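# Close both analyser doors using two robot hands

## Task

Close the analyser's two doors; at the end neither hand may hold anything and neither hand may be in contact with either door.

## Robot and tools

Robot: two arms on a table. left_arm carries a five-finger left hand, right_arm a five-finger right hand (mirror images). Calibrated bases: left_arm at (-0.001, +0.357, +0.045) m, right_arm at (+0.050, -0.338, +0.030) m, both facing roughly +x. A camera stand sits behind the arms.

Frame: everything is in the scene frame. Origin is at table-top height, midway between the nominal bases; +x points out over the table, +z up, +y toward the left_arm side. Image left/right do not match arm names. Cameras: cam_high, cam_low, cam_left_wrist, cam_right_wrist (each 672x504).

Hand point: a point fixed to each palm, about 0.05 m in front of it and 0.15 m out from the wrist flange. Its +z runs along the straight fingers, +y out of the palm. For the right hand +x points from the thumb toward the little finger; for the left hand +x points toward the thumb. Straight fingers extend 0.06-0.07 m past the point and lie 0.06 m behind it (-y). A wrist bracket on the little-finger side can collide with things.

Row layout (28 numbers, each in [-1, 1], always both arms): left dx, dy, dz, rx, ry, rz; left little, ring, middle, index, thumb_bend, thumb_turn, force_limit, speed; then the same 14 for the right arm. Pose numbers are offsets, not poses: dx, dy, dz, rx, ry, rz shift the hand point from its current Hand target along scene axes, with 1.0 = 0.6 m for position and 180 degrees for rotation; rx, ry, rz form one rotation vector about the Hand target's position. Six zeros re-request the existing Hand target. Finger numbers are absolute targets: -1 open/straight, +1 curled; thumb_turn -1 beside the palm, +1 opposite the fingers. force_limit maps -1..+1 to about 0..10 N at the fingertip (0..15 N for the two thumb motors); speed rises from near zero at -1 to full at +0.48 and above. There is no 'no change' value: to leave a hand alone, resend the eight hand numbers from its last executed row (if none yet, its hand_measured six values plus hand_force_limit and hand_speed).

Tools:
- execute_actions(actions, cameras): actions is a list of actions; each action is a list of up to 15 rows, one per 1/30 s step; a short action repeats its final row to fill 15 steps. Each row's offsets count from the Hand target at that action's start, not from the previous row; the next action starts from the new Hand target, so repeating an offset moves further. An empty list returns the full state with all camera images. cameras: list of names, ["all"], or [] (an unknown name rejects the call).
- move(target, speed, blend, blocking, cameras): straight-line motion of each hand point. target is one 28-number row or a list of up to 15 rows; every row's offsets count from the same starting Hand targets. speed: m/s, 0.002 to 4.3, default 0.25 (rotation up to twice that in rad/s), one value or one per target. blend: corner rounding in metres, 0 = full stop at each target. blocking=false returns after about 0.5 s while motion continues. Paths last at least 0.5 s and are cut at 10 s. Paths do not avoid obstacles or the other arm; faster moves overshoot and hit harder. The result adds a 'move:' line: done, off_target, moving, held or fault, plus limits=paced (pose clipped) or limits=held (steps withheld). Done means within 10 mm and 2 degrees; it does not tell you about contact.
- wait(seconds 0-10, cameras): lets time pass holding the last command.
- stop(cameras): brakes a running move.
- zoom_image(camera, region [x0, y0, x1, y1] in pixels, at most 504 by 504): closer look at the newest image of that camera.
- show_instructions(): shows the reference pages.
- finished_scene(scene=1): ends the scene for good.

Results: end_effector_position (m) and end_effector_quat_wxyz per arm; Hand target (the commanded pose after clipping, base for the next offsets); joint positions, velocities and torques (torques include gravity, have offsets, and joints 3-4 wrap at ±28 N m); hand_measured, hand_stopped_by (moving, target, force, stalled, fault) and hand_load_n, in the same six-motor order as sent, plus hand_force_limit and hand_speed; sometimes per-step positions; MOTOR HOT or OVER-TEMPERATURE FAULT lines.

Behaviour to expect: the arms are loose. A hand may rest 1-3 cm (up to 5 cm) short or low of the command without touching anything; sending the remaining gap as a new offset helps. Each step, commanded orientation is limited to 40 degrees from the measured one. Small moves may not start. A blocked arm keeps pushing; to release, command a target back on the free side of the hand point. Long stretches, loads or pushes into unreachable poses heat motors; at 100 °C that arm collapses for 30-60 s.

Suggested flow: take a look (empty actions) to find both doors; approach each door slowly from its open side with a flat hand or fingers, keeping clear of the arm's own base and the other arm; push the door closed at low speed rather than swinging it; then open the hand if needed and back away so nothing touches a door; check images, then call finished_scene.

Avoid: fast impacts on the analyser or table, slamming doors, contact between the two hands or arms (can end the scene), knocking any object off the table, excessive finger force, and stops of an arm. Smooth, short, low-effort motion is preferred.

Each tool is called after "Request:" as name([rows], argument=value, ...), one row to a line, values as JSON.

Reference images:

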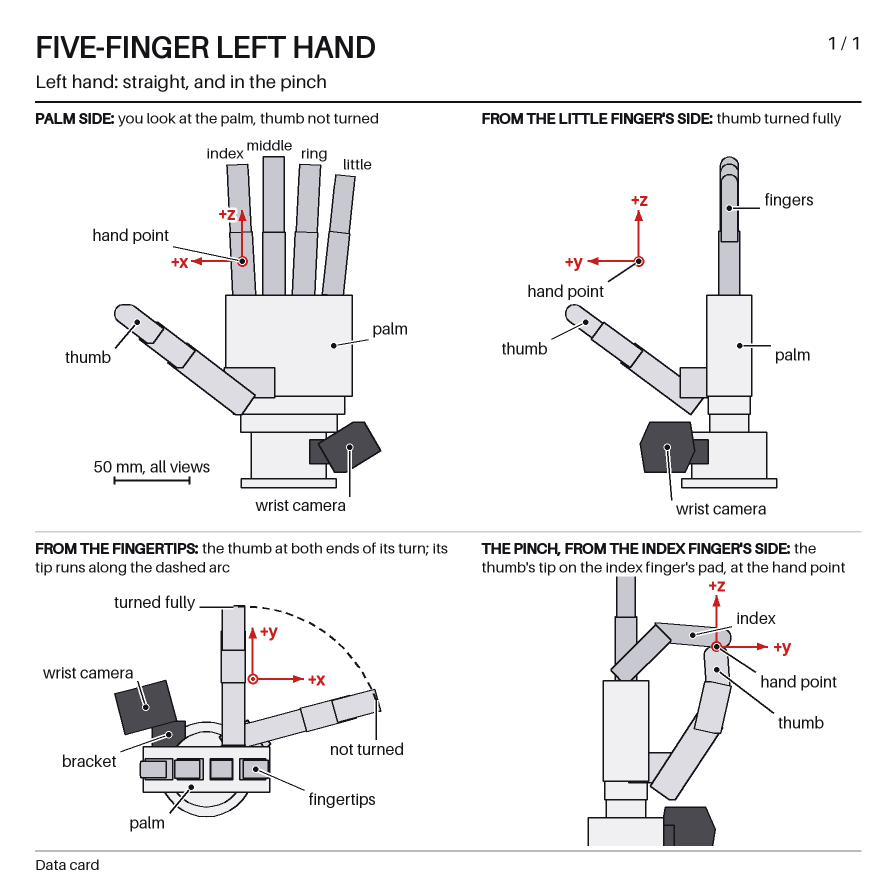

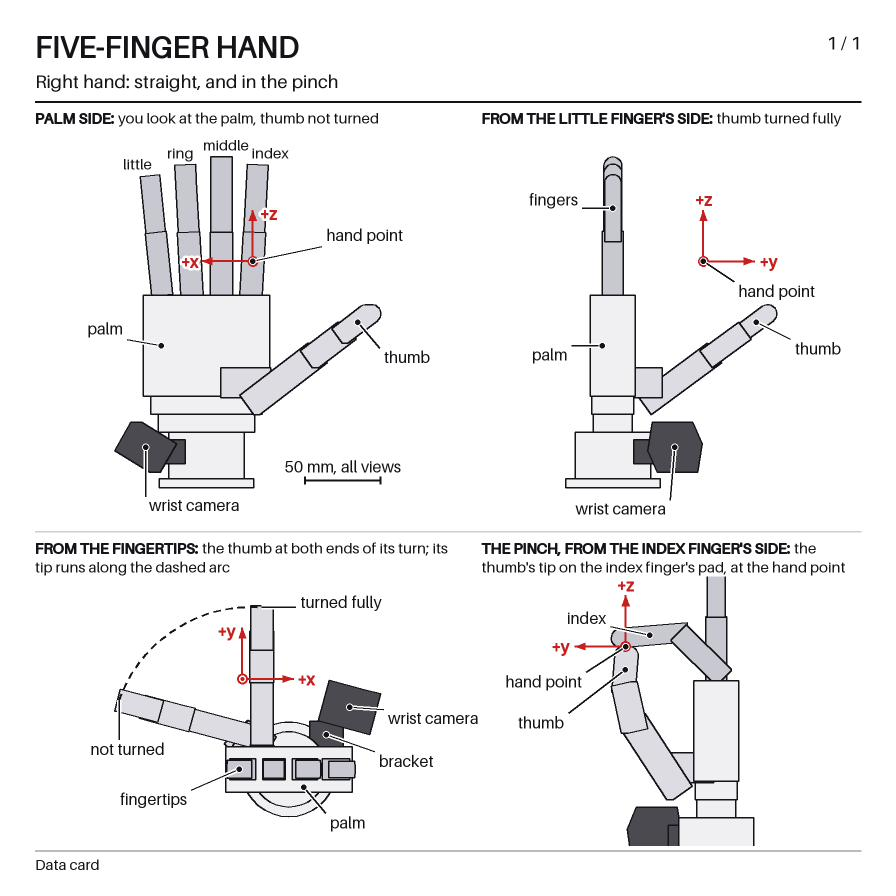

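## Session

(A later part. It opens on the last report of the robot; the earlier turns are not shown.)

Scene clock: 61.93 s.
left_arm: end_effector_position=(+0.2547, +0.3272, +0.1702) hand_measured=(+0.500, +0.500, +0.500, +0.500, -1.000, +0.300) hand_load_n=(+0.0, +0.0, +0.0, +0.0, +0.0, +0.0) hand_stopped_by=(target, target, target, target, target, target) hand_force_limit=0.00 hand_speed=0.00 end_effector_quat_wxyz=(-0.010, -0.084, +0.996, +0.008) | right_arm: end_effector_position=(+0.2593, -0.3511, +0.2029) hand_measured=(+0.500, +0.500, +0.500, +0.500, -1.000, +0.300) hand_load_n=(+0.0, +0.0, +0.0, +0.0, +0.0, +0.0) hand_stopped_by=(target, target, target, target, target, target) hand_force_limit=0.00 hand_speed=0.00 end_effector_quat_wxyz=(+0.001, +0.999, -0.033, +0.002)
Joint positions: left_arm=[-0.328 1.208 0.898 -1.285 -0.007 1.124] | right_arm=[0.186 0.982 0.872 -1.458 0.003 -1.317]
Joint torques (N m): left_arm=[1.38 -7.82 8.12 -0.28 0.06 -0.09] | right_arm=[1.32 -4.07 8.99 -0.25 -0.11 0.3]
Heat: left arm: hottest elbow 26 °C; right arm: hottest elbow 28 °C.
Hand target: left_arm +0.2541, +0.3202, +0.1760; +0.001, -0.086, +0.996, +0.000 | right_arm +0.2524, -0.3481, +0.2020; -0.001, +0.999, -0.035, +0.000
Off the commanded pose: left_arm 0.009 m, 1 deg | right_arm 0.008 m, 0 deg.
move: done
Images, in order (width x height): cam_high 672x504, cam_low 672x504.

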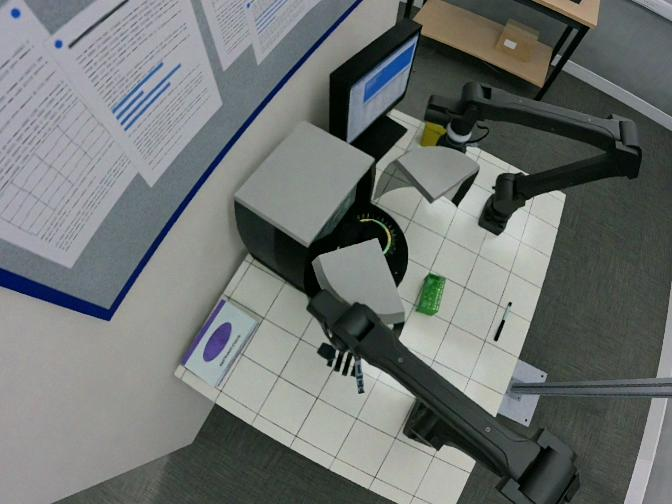

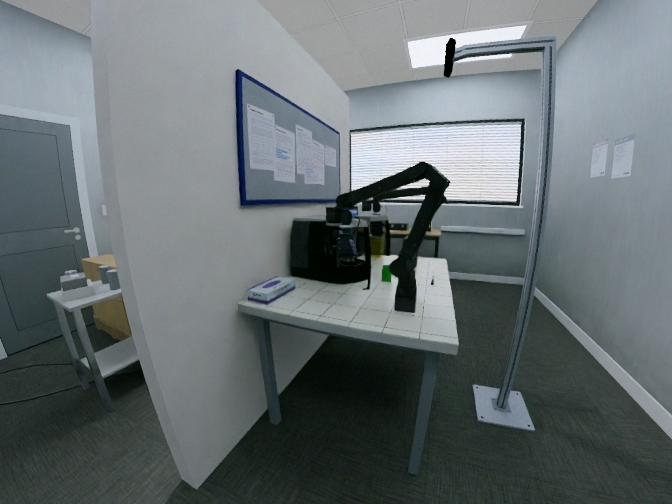

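Request:
move([
  [-0.048, -0.118, 0.0, 0.0, 0.0, 0.083, 0.5, 0.5, 0.5, 0.5, -1, 0.3, 0, 0, -0.029, 0.08, -0.0, 0,0,-0.072, 0.5, 0.5, 0.5, 0.5, -1, 0.3, 0, 0],
  [-0.055, -0.192, 0.0, 0.0, 0.0, 0.139, 0.5, 0.5, 0.5, 0.5, -1, 0.3, 0, 0, -0.045, 0.155, -0.0, 0,0,-0.128, 0.5, 0.5, 0.5, 0.5, -1, 0.3, 0, 0],
], speed=0.1, blend=[0.01, 0], cameras=["cam_high", "cam_low"])

Request:
zoom_image(camera="cam_high", region=[260, 50, 560, 410])

Request:
zoom_image(camera="cam_low", region=[270, 180, 440, 310])

Scene clock: 67.33 s.
left_arm: end_effector_position=(+0.2041, +0.2312, +0.1684) hand_measured=(+0.500, +0.500, +0.500, +0.500, -1.000, +0.300) hand_load_n=(+0.0, +0.5, +0.0, +0.0, +0.0, +0.0) hand_stopped_by=(target, target, target, target, target, target) hand_force_limit=0.00 hand_speed=0.00 end_effector_quat_wxyz=(-0.013, -0.315, +0.949, +0.011) | right_arm: end_effector_position=(+0.2170, -0.2638, +0.1983) hand_measured=(+0.500, +0.500, +0.500, +0.500, -1.000, +0.300) hand_load_n=(+0.0, +0.0, +0.0, +0.0, +0.0, +0.0) hand_stopped_by=(target, target, target, target, target, target) hand_force_limit=0.00 hand_speed=0.00 end_effector_quat_wxyz=(+0.009, +0.973, -0.232, -0.009)
Joint positions: left_arm=[-0.573 1.218 0.899 -1.286 0.005 0.406] | right_arm=[0.477 1.01 0.872 -1.458 0.001 -0.624]
Joint torques (N m): left_arm=[-0.44 -2.67 12.57 0.32 -0.11 -0.11] | right_arm=[0.73 -2.61 11.92 0.47 -0.06 0.28]
Heat: left arm: hottest elbow 27 °C; right arm: hottest elbow 28 °C.
Hand target: left_arm +0.2211, +0.2050, +0.1760; +0.000, -0.300, +0.954, +0.000 | right_arm +0.2254, -0.2551, +0.2020; -0.001, +0.972, -0.234, +0.000
Off the commanded pose: left_arm 0.032 m, 3 deg | right_arm 0.013 m, 2 deg.
move: off_target (left_arm, right_arm)
Images, in order (width x height): cam_high 672x504, cam_low 672x504.

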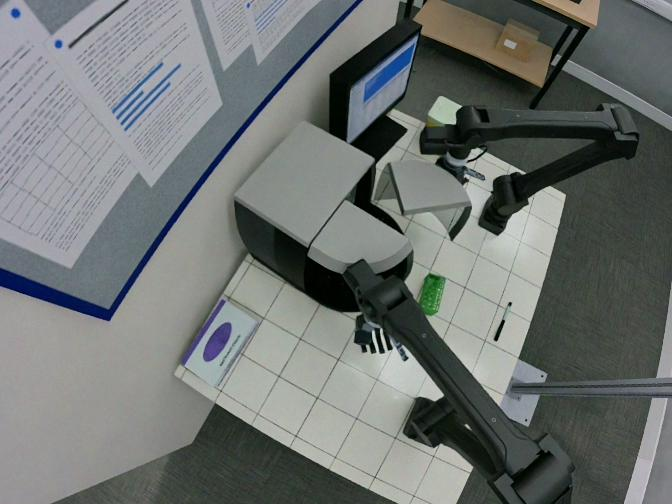

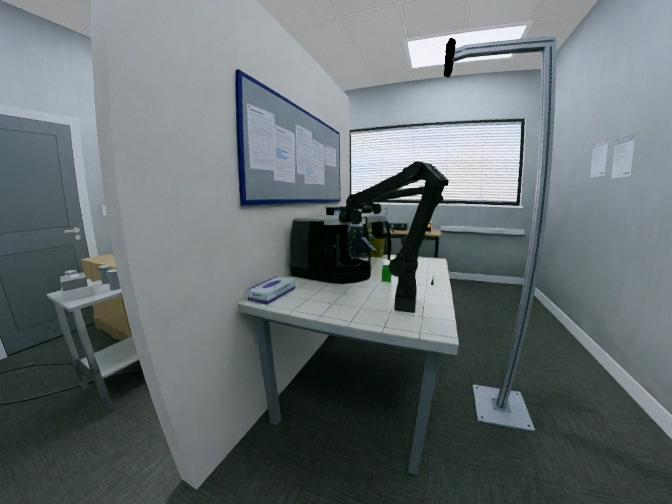

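Scaled by 1.400 from the camera's 672x504 image, which has a finer 960x720 frame.

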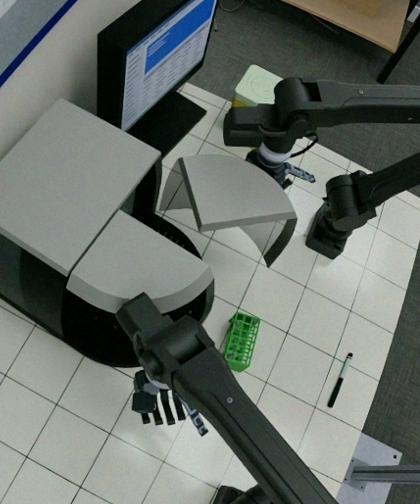

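Scaled by 2.965 from the camera's 672x504 image, which has a finer 960x720 frame.

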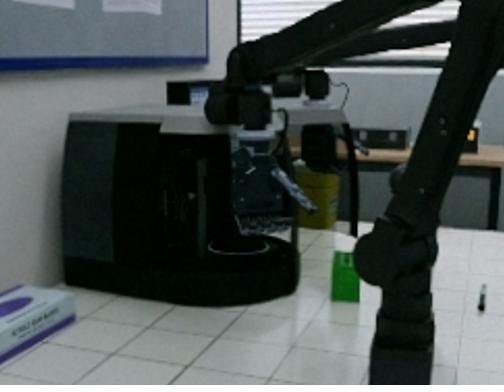

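Request:
zoom_image(camera="cam_low", region=[310, 195, 410, 285])

Request:
zoom_image(camera="cam_high", region=[290, 190, 430, 370])

Scaled by 5.040 from the camera's 672x504 image, which has a finer 960x720 frame.

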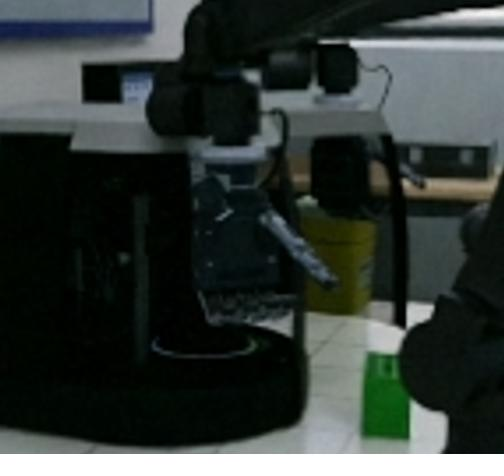

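Scaled by 2.800 from the camera's 672x504 image, which has a finer 960x720 frame.

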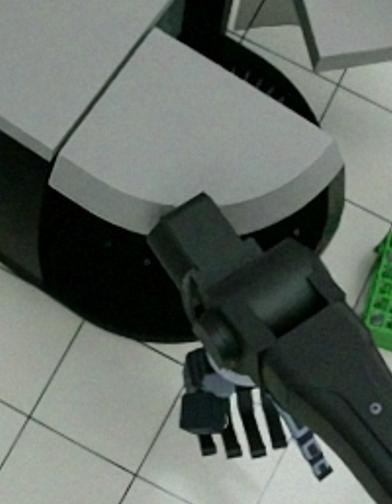

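Request:
move([
  [-0.1, 0.125, 0.02, 0.0, 0.0, 0.0, 0.5, 0.5, 0.5, 0.5, -1, 0.3, 0, 0, -0.01, 0.045, -0.0, 0,0,-0.035, 0.5, 0.5, 0.5, 0.5, -1, 0.3, 0, 0],
  [0.048, 0.36, 0.34, 0.0, 0.0, -0.1, 0.5, 0.5, 0.5, 0.5, -1, 0.3, 0, 0, -0.017, 0.092, -0.0, 0,0,-0.072, 0.5, 0.5, 0.5, 0.5, -1, 0.3, 0, 0],
], speed=[0.1, 0.2], blend=[0.01, 0], cameras=["cam_high", "cam_low"])

Request:
zoom_image(camera="cam_high", region=[230, 100, 530, 350])

Request:
zoom_image(camera="cam_low", region=[280, 190, 420, 300])

Scene clock: 74.27 s.
left_arm: end_effector_position=(+0.2417, +0.4183, +0.3577) hand_measured=(+0.500, +0.500, +0.500, +0.500, -1.000, +0.300) hand_load_n=(+0.0, +0.0, +0.0, +0.0, +0.0, +0.0) hand_stopped_by=(target, target, target, target, target, target) hand_force_limit=0.00 hand_speed=0.00 end_effector_quat_wxyz=(+0.073, -0.158, +0.985, +0.005) | right_arm: end_effector_position=(+0.1983, -0.2157, +0.1898) hand_measured=(+0.500, +0.500, +0.500, +0.500, -1.000, +0.300) hand_load_n=(+0.0, +0.0, +0.0, +0.0, +0.0, +0.0) hand_stopped_by=(target, target, target, target, target, target) hand_force_limit=0.00 hand_speed=0.00 end_effector_quat_wxyz=(+0.019, +0.939, -0.342, -0.017)
Joint positions: left_arm=[-0.019 1.024 1.274 -1.678 -0.029 1.285] | right_arm=[0.611 1.06 0.877 -1.438 -0.006 -0.26]
Joint torques (N m): left_arm=[2.37 -3.31 12.36 0.02 -0.12 0.27] | right_arm=[1.38 -3.6 14.53 0.55 -0.08 0.32]
Heat: left arm: hottest elbow 28 °C; right arm: hottest elbow 28 °C.
Hand target: left_arm +0.2499, +0.4210, +0.3800; +0.001, -0.147, +0.989, +0.000 | right_arm +0.2152, -0.1999, +0.2020; -0.001, +0.940, -0.342, +0.000
Off the commanded pose: left_arm 0.024 m, 8 deg | right_arm 0.026 m, 3 deg.
joint sent to its limit (left arm) — joint 4 (wrist pitch), lower limit. The joint targets are off in position and orientation.
move: off_target (left_arm, right_arm)
Images, in order (width x height): cam_high 672x504, cam_low 672x504.

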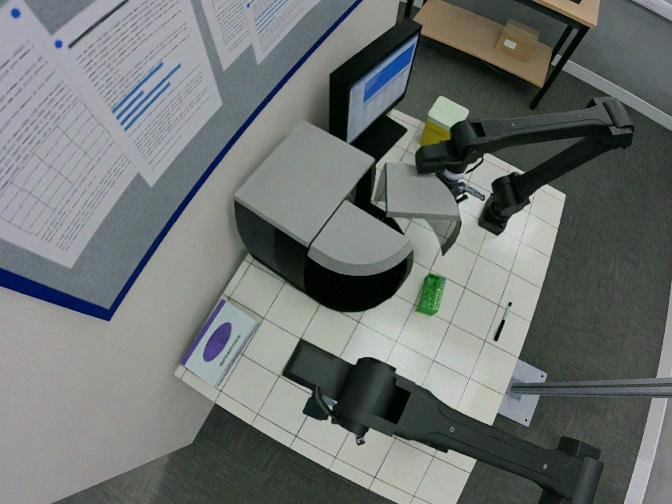

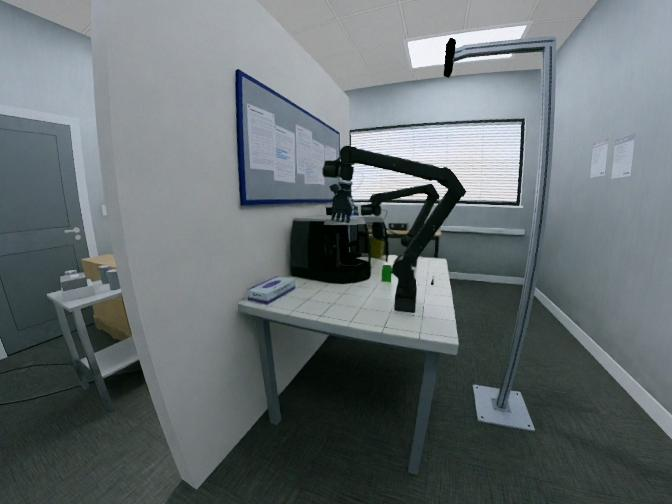

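Scaled by 1.680 from the camera's 672x504 image, which has a finer 960x720 frame.

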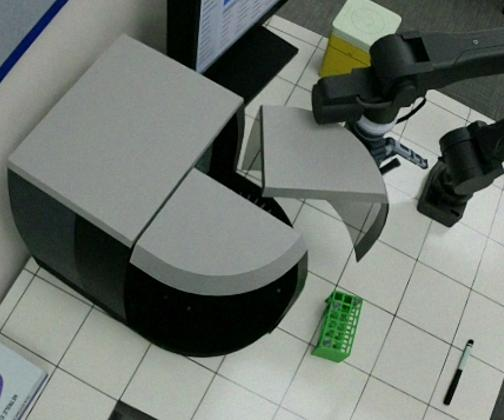

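Scaled by 3.600 from the camera's 672x504 image, which has a finer 960x720 frame.

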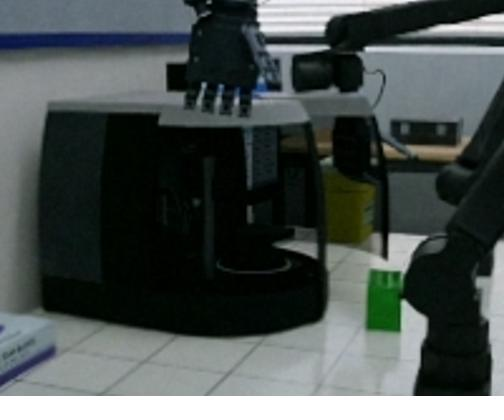

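Request:
move(target=[0,0,0, 0.0, 0.0, 0, 0.5, 0.5, 0.5, 0.5, -1, 0.3, 0, 0, 0.02, 0.09, 0.01, 0,0,-0.07, 0.5, 0.5, 0.5, 0.5, -1, 0.3, 0, 0], speed=0.08, cameras=["cam_high", "cam_low"])

Request:
zoom_image(camera="cam_high", region=[330, 100, 530, 300])

Request:
zoom_image(camera="cam_low", region=[280, 190, 420, 300])

Scene clock: 78.37 s.
left_arm: end_effector_position=(+0.2417, +0.4183, +0.3577) hand_measured=(+0.500, +0.500, +0.500, +0.500, -1.000, +0.300) hand_load_n=(+0.0, +0.0, +0.0, +0.0, +0.0, +0.0) hand_stopped_by=(target, target, target, target, target, target) hand_force_limit=0.00 hand_speed=0.00 end_effector_quat_wxyz=(+0.073, -0.158, +0.985, +0.005) | right_arm: end_effector_position=(+0.2061, -0.1660, +0.1933) hand_measured=(+0.500, +0.500, +0.500, +0.500, -1.000, +0.300) hand_load_n=(+0.0, +0.0, +0.0, +0.0, +0.0, +0.0) hand_stopped_by=(target, target, target, target, target, target) hand_force_limit=0.00 hand_speed=0.00 end_effector_quat_wxyz=(+0.031, +0.898, -0.439, -0.017)
Joint positions: left_arm=[-0.019 1.024 1.274 -1.678 -0.029 1.285] | right_arm=[0.69 1.163 0.957 -1.434 -0.005 0.03]
Joint torques (N m): left_arm=[3.19 -4.01 12.56 0.02 -0.07 0.23] | right_arm=[0.85 -4.84 15.56 0.66 -0.06 0.32]
Heat: left arm: hottest elbow 29 °C; right arm: hottest elbow 28 °C.
Hand target: left_arm +0.2499, +0.4210, +0.3800; +0.001, -0.147, +0.989, +0.000 | right_arm +0.2272, -0.1459, +0.2080; -0.001, +0.896, -0.443, +0.000
Off the commanded pose: left_arm 0.024 m, 8 deg | right_arm 0.033 m, 4 deg.
joint sent to its limit (left arm) — joint 4 (wrist pitch), lower limit. The joint targets are off in position and orientation.
move: off_target (left_arm, right_arm)
Images, in order (width x height): cam_high 672x504, cam_low 672x504.

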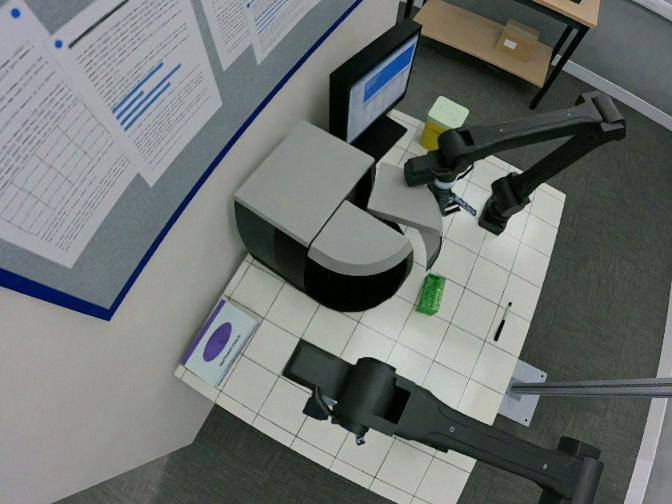

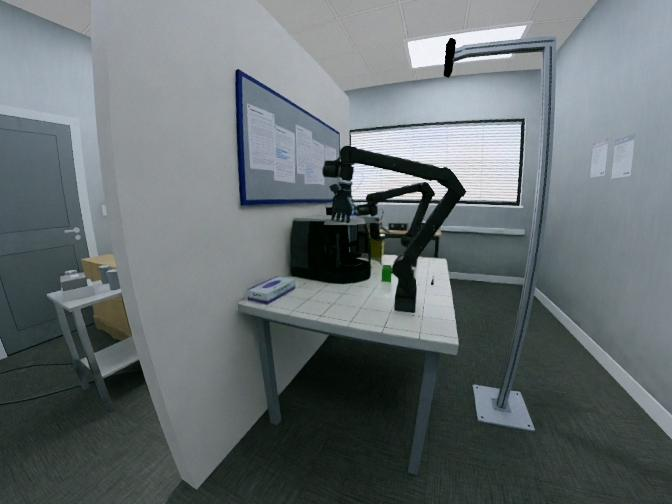

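Scaled by 2.520 from the camera's 672x504 image, which has a finer 960x720 frame.

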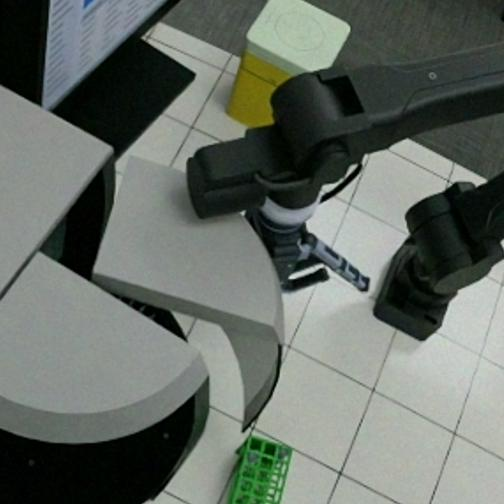

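Scaled by 3.600 from the camera's 672x504 image, which has a finer 960x720 frame.

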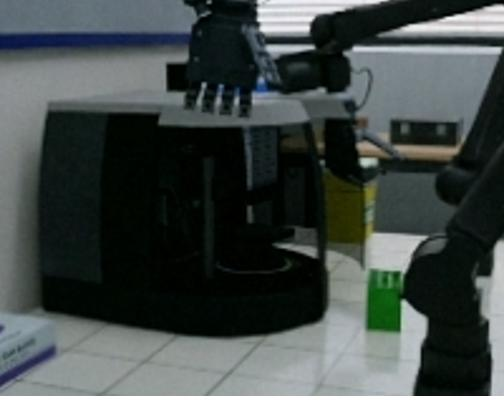

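Request:
zoom_image(camera="cam_high", region=[380, 230, 470, 330])

Request:
zoom_image(camera="cam_low", region=[350, 220, 410, 290])

Scaled by 5.040 from the camera's 672x504 image, which has a finer 960x720 frame.

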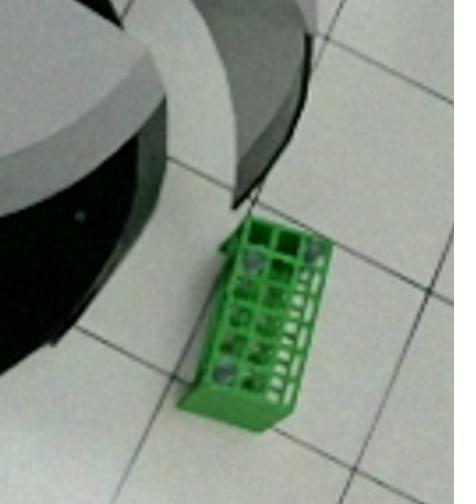

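Scaled by 7.200 from the camera's 672x504 image, which has a finer 960x720 frame.

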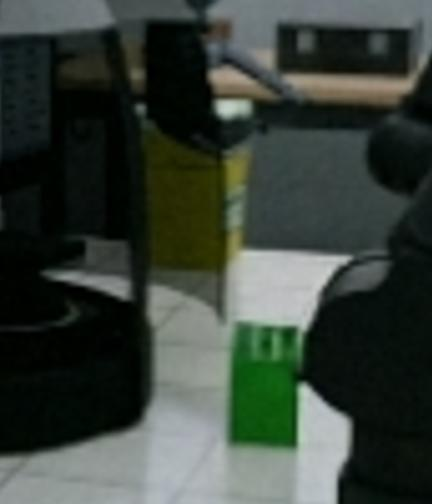

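Request:
move(target=[0,0,0, 0.0, 0.0, 0, 0.5, 0.5, 0.5, 0.5, -1, 0.3, 0, 0, 0.04, 0.09, 0.01, 0,0,-0.05, 0.5, 0.5, 0.5, 0.5, -1, 0.3, 0, 0], speed=0.08, cameras=["cam_high", "cam_low"])

Request:
zoom_image(camera="cam_high", region=[330, 130, 500, 320])

Scene clock: 82.53 s.
left_arm: end_effector_position=(+0.2417, +0.4183, +0.3577) hand_measured=(+0.500, +0.500, +0.500, +0.500, -1.000, +0.300) hand_load_n=(+0.0, +0.0, +0.0, +0.0, +0.0, +0.0) hand_stopped_by=(target, target, target, target, target, target) hand_force_limit=0.00 hand_speed=0.00 end_effector_quat_wxyz=(+0.073, -0.158, +0.985, +0.005) | right_arm: end_effector_position=(+0.2263, -0.1186, +0.1988) hand_measured=(+0.500, +0.500, +0.500, +0.500, -1.000, +0.300) hand_load_n=(+0.0, +0.0, +0.0, +0.0, -0.5, +0.0) hand_stopped_by=(target, target, target, target, target, target) hand_force_limit=0.00 hand_speed=0.00 end_effector_quat_wxyz=(+0.035, +0.867, -0.497, -0.012)
Joint positions: left_arm=[-0.019 1.024 1.274 -1.678 -0.029 1.285] | right_arm=[0.741 1.276 1.066 -1.434 -0.002 0.212]
Joint torques (N m): left_arm=[3.72 -3.66 12.42 -0.02 -0.1 0.21] | right_arm=[0.73 -5.71 16.53 0.79 -0.07 0.51]
Heat: left arm: hottest elbow 29 °C; right arm: hottest elbow 29 °C.
Hand target: left_arm +0.2499, +0.4210, +0.3800; +0.001, -0.147, +0.989, +0.000 | right_arm +0.2512, -0.0919, +0.2140; -0.001, +0.859, -0.512, +0.000
Off the commanded pose: left_arm 0.024 m, 8 deg | right_arm 0.040 m, 5 deg.
joint sent to its limit (left arm) — joint 4 (wrist pitch), lower limit. The joint targets are off in position and orientation.
move: off_target (left_arm, right_arm)
Images, in order (width x height): cam_high 672x504, cam_low 672x504.

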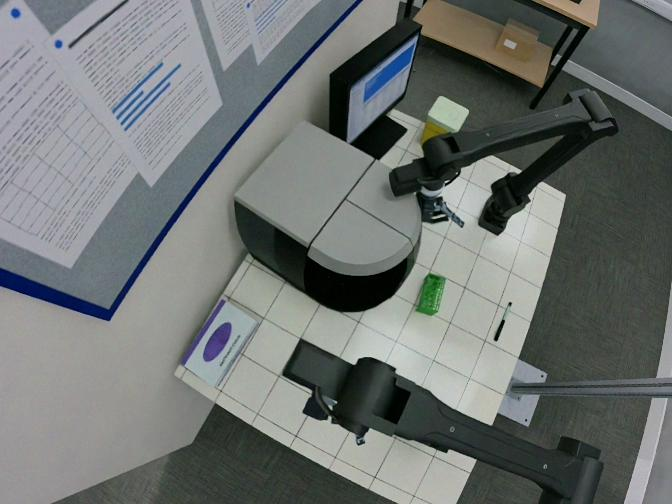

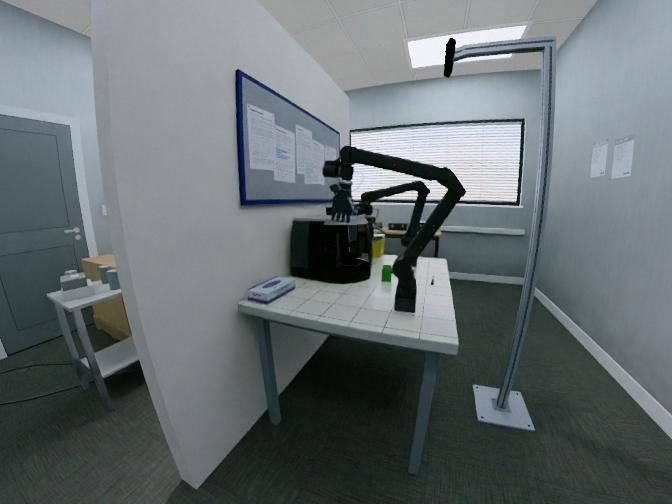

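Scaled by 2.653 from the camera's 672x504 image, which has a finer 960x720 frame.

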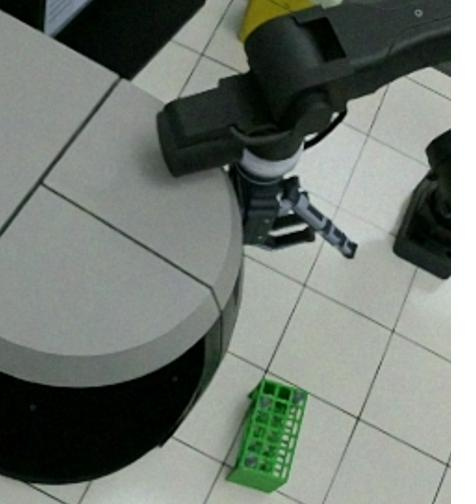

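Request:
zoom_image(camera="cam_high", region=[340, 150, 430, 250])

Request:
zoom_image(camera="cam_low", region=[310, 200, 390, 290])

Scaled by 5.040 from the camera's 672x504 image, which has a finer 960x720 frame.

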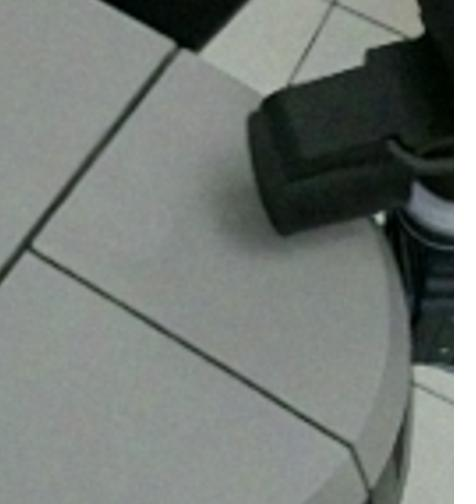

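Scaled by 5.600 from the camera's 672x504 image, which has a finer 960x720 frame.

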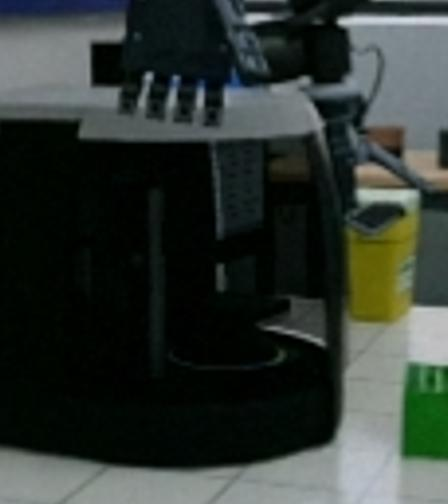

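Request:
move(target=[0,0,0, 0.0, 0.0, 0, 0.5, 0.5, 0.5, 0.5, -1, 0.3, 0, 0, 0.025, 0.025, 0.0, 0,0,0, 0.5, 0.5, 0.5, 0.5, -1, 0.3, 0, 0], speed=0.05)

Scene clock: 84.40 s.
left_arm: end_effector_position=(+0.2417, +0.4183, +0.3577) hand_measured=(+0.500, +0.500, +0.500, +0.500, -1.000, +0.300) hand_load_n=(+0.5, +0.0, +0.0, +0.0, +0.0, +0.0) hand_stopped_by=(target, target, target, target, target, target) hand_force_limit=0.00 hand_speed=0.00 end_effector_quat_wxyz=(+0.073, -0.158, +0.985, +0.005) | right_arm: end_effector_position=(+0.2262, -0.1185, +0.2016) hand_measured=(+0.500, +0.500, +0.500, +0.500, -1.000, +0.300) hand_load_n=(+0.0, +0.0, +0.0, +0.0, +0.0, +0.0) hand_stopped_by=(target, target, target, target, target, target) hand_force_limit=0.00 hand_speed=0.00 end_effector_quat_wxyz=(+0.056, +0.866, -0.496, -0.018)
Joint positions: left_arm=[-0.019 1.024 1.274 -1.678 -0.029 1.285] | right_arm=[0.742 1.307 1.092 -1.472 0 0.212]
Joint torques (N m): left_arm=[3.55 -3.25 12.45 0.05 -0.1 0.22] | right_arm=[0.91 -4.6 18.76 2.36 -0.1 0.53]
Heat: left arm: hottest elbow 30 °C; right arm: hottest elbow 29 °C.
Hand target: left_arm +0.2499, +0.4210, +0.3800; +0.001, -0.147, +0.989, +0.000 | right_arm +0.2662, -0.0769, +0.2140; -0.001, +0.859, -0.512, +0.000
Off the commanded pose: left_arm 0.024 m, 8 deg | right_arm 0.059 m, 7 deg.
joint sent to its limit (left arm) — joint 4 (wrist pitch), lower limit. The joint targets are off in position and orientation.
move: off_target (left_arm, right_arm)

Request:
move([
  [0,0,0, 0.0, 0.0, 0, 0.5, 0.5, 0.5, 0.5, -1, 0.3, 0, 0, -0.143, -0.2, 0.0, 0,0,0, 0.5, 0.5, 0.5, 0.5, -1, 0.3, 0, 0],
  [0,0,0, 0.0, 0.0, 0, 0.5, 0.5, 0.5, 0.5, -1, 0.3, 0, 0, -0.1, -0.32, 0.15, 0,0,0, 0.5, 0.5, 0.5, 0.5, -1, 0.3, 0, 0],
], speed=[0.12, 0.2], blend=[0.02, 0], cameras=["cam_high", "cam_low"])

Request:
zoom_image(camera="cam_high", region=[280, 110, 480, 310])

Request:
zoom_image(camera="cam_low", region=[280, 200, 400, 300])

Scene clock: 87.93 s.
left_arm: end_effector_position=(+0.2417, +0.4183, +0.3577) hand_measured=(+0.500, +0.500, +0.500, +0.500, -1.000, +0.300) hand_load_n=(+0.0, +0.0, +0.0, +0.0, +0.0, +0.0) hand_stopped_by=(target, target, target, target, target, target) hand_force_limit=0.00 hand_speed=0.00 end_effector_quat_wxyz=(+0.073, -0.158, +0.985, +0.005) | right_arm: end_effector_position=(+0.1970, -0.2697, +0.2813) hand_measured=(+0.500, +0.500, +0.500, +0.500, -1.000, +0.300) hand_load_n=(+0.0, +0.0, +0.0, +0.0, +0.0, +0.0) hand_stopped_by=(target, target, target, target, target, target) hand_force_limit=0.00 hand_speed=0.00 end_effector_quat_wxyz=(-0.016, +0.858, -0.514, +0.009)
Joint positions: left_arm=[-0.019 1.024 1.274 -1.678 -0.029 1.285] | right_arm=[0.308 0.895 1.035 -1.675 -0.008 -0.182]
Joint torques (N m): left_arm=[2.96 -3.78 12.44 -0.12 -0.07 0.24] | right_arm=[0.15 -2.61 15.53 -0.32 -0.19 0.09]
Heat: left arm: hottest elbow 30 °C; right arm: hottest elbow 29 °C.
Hand target: left_arm +0.2499, +0.4210, +0.3800; +0.001, -0.147, +0.989, +0.000 | right_arm +0.2062, -0.2689, +0.3040; -0.001, +0.859, -0.512, +0.000
Off the commanded pose: left_arm 0.024 m, 8 deg | right_arm 0.025 m, 2 deg.
joint sent to its limit (left arm) — joint 4 (wrist pitch), lower limit. The joint targets are off in position and orientation.
joint sent to its limit (right arm) — joint 4 (wrist pitch), lower limit. The joint targets are off in position and orientation.
move: off_target (left_arm, right_arm)
Images, in order (width x height): cam_high 672x504, cam_low 672x504.

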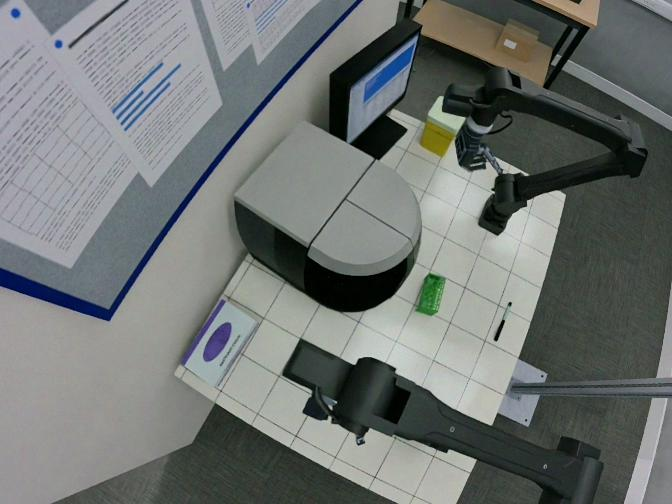

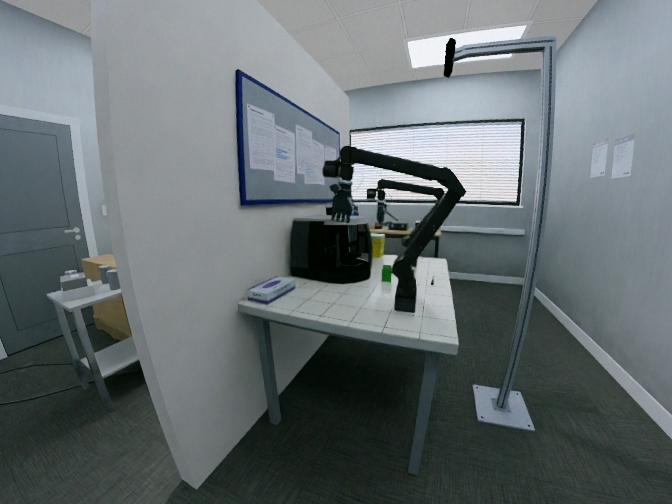

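Scaled by 2.520 from the camera's 672x504 image, which has a finer 960x720 frame.

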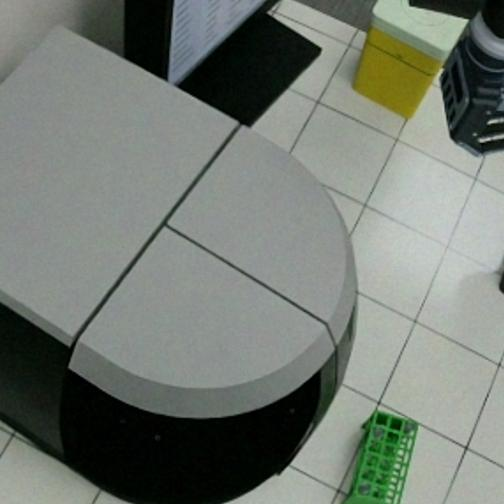

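Scaled by 4.200 from the camera's 672x504 image, which has a finer 960x720 frame.

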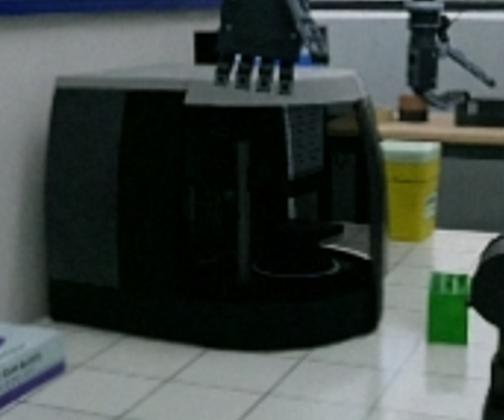

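Request:
finished_scene()

The scene is finished: the task was done.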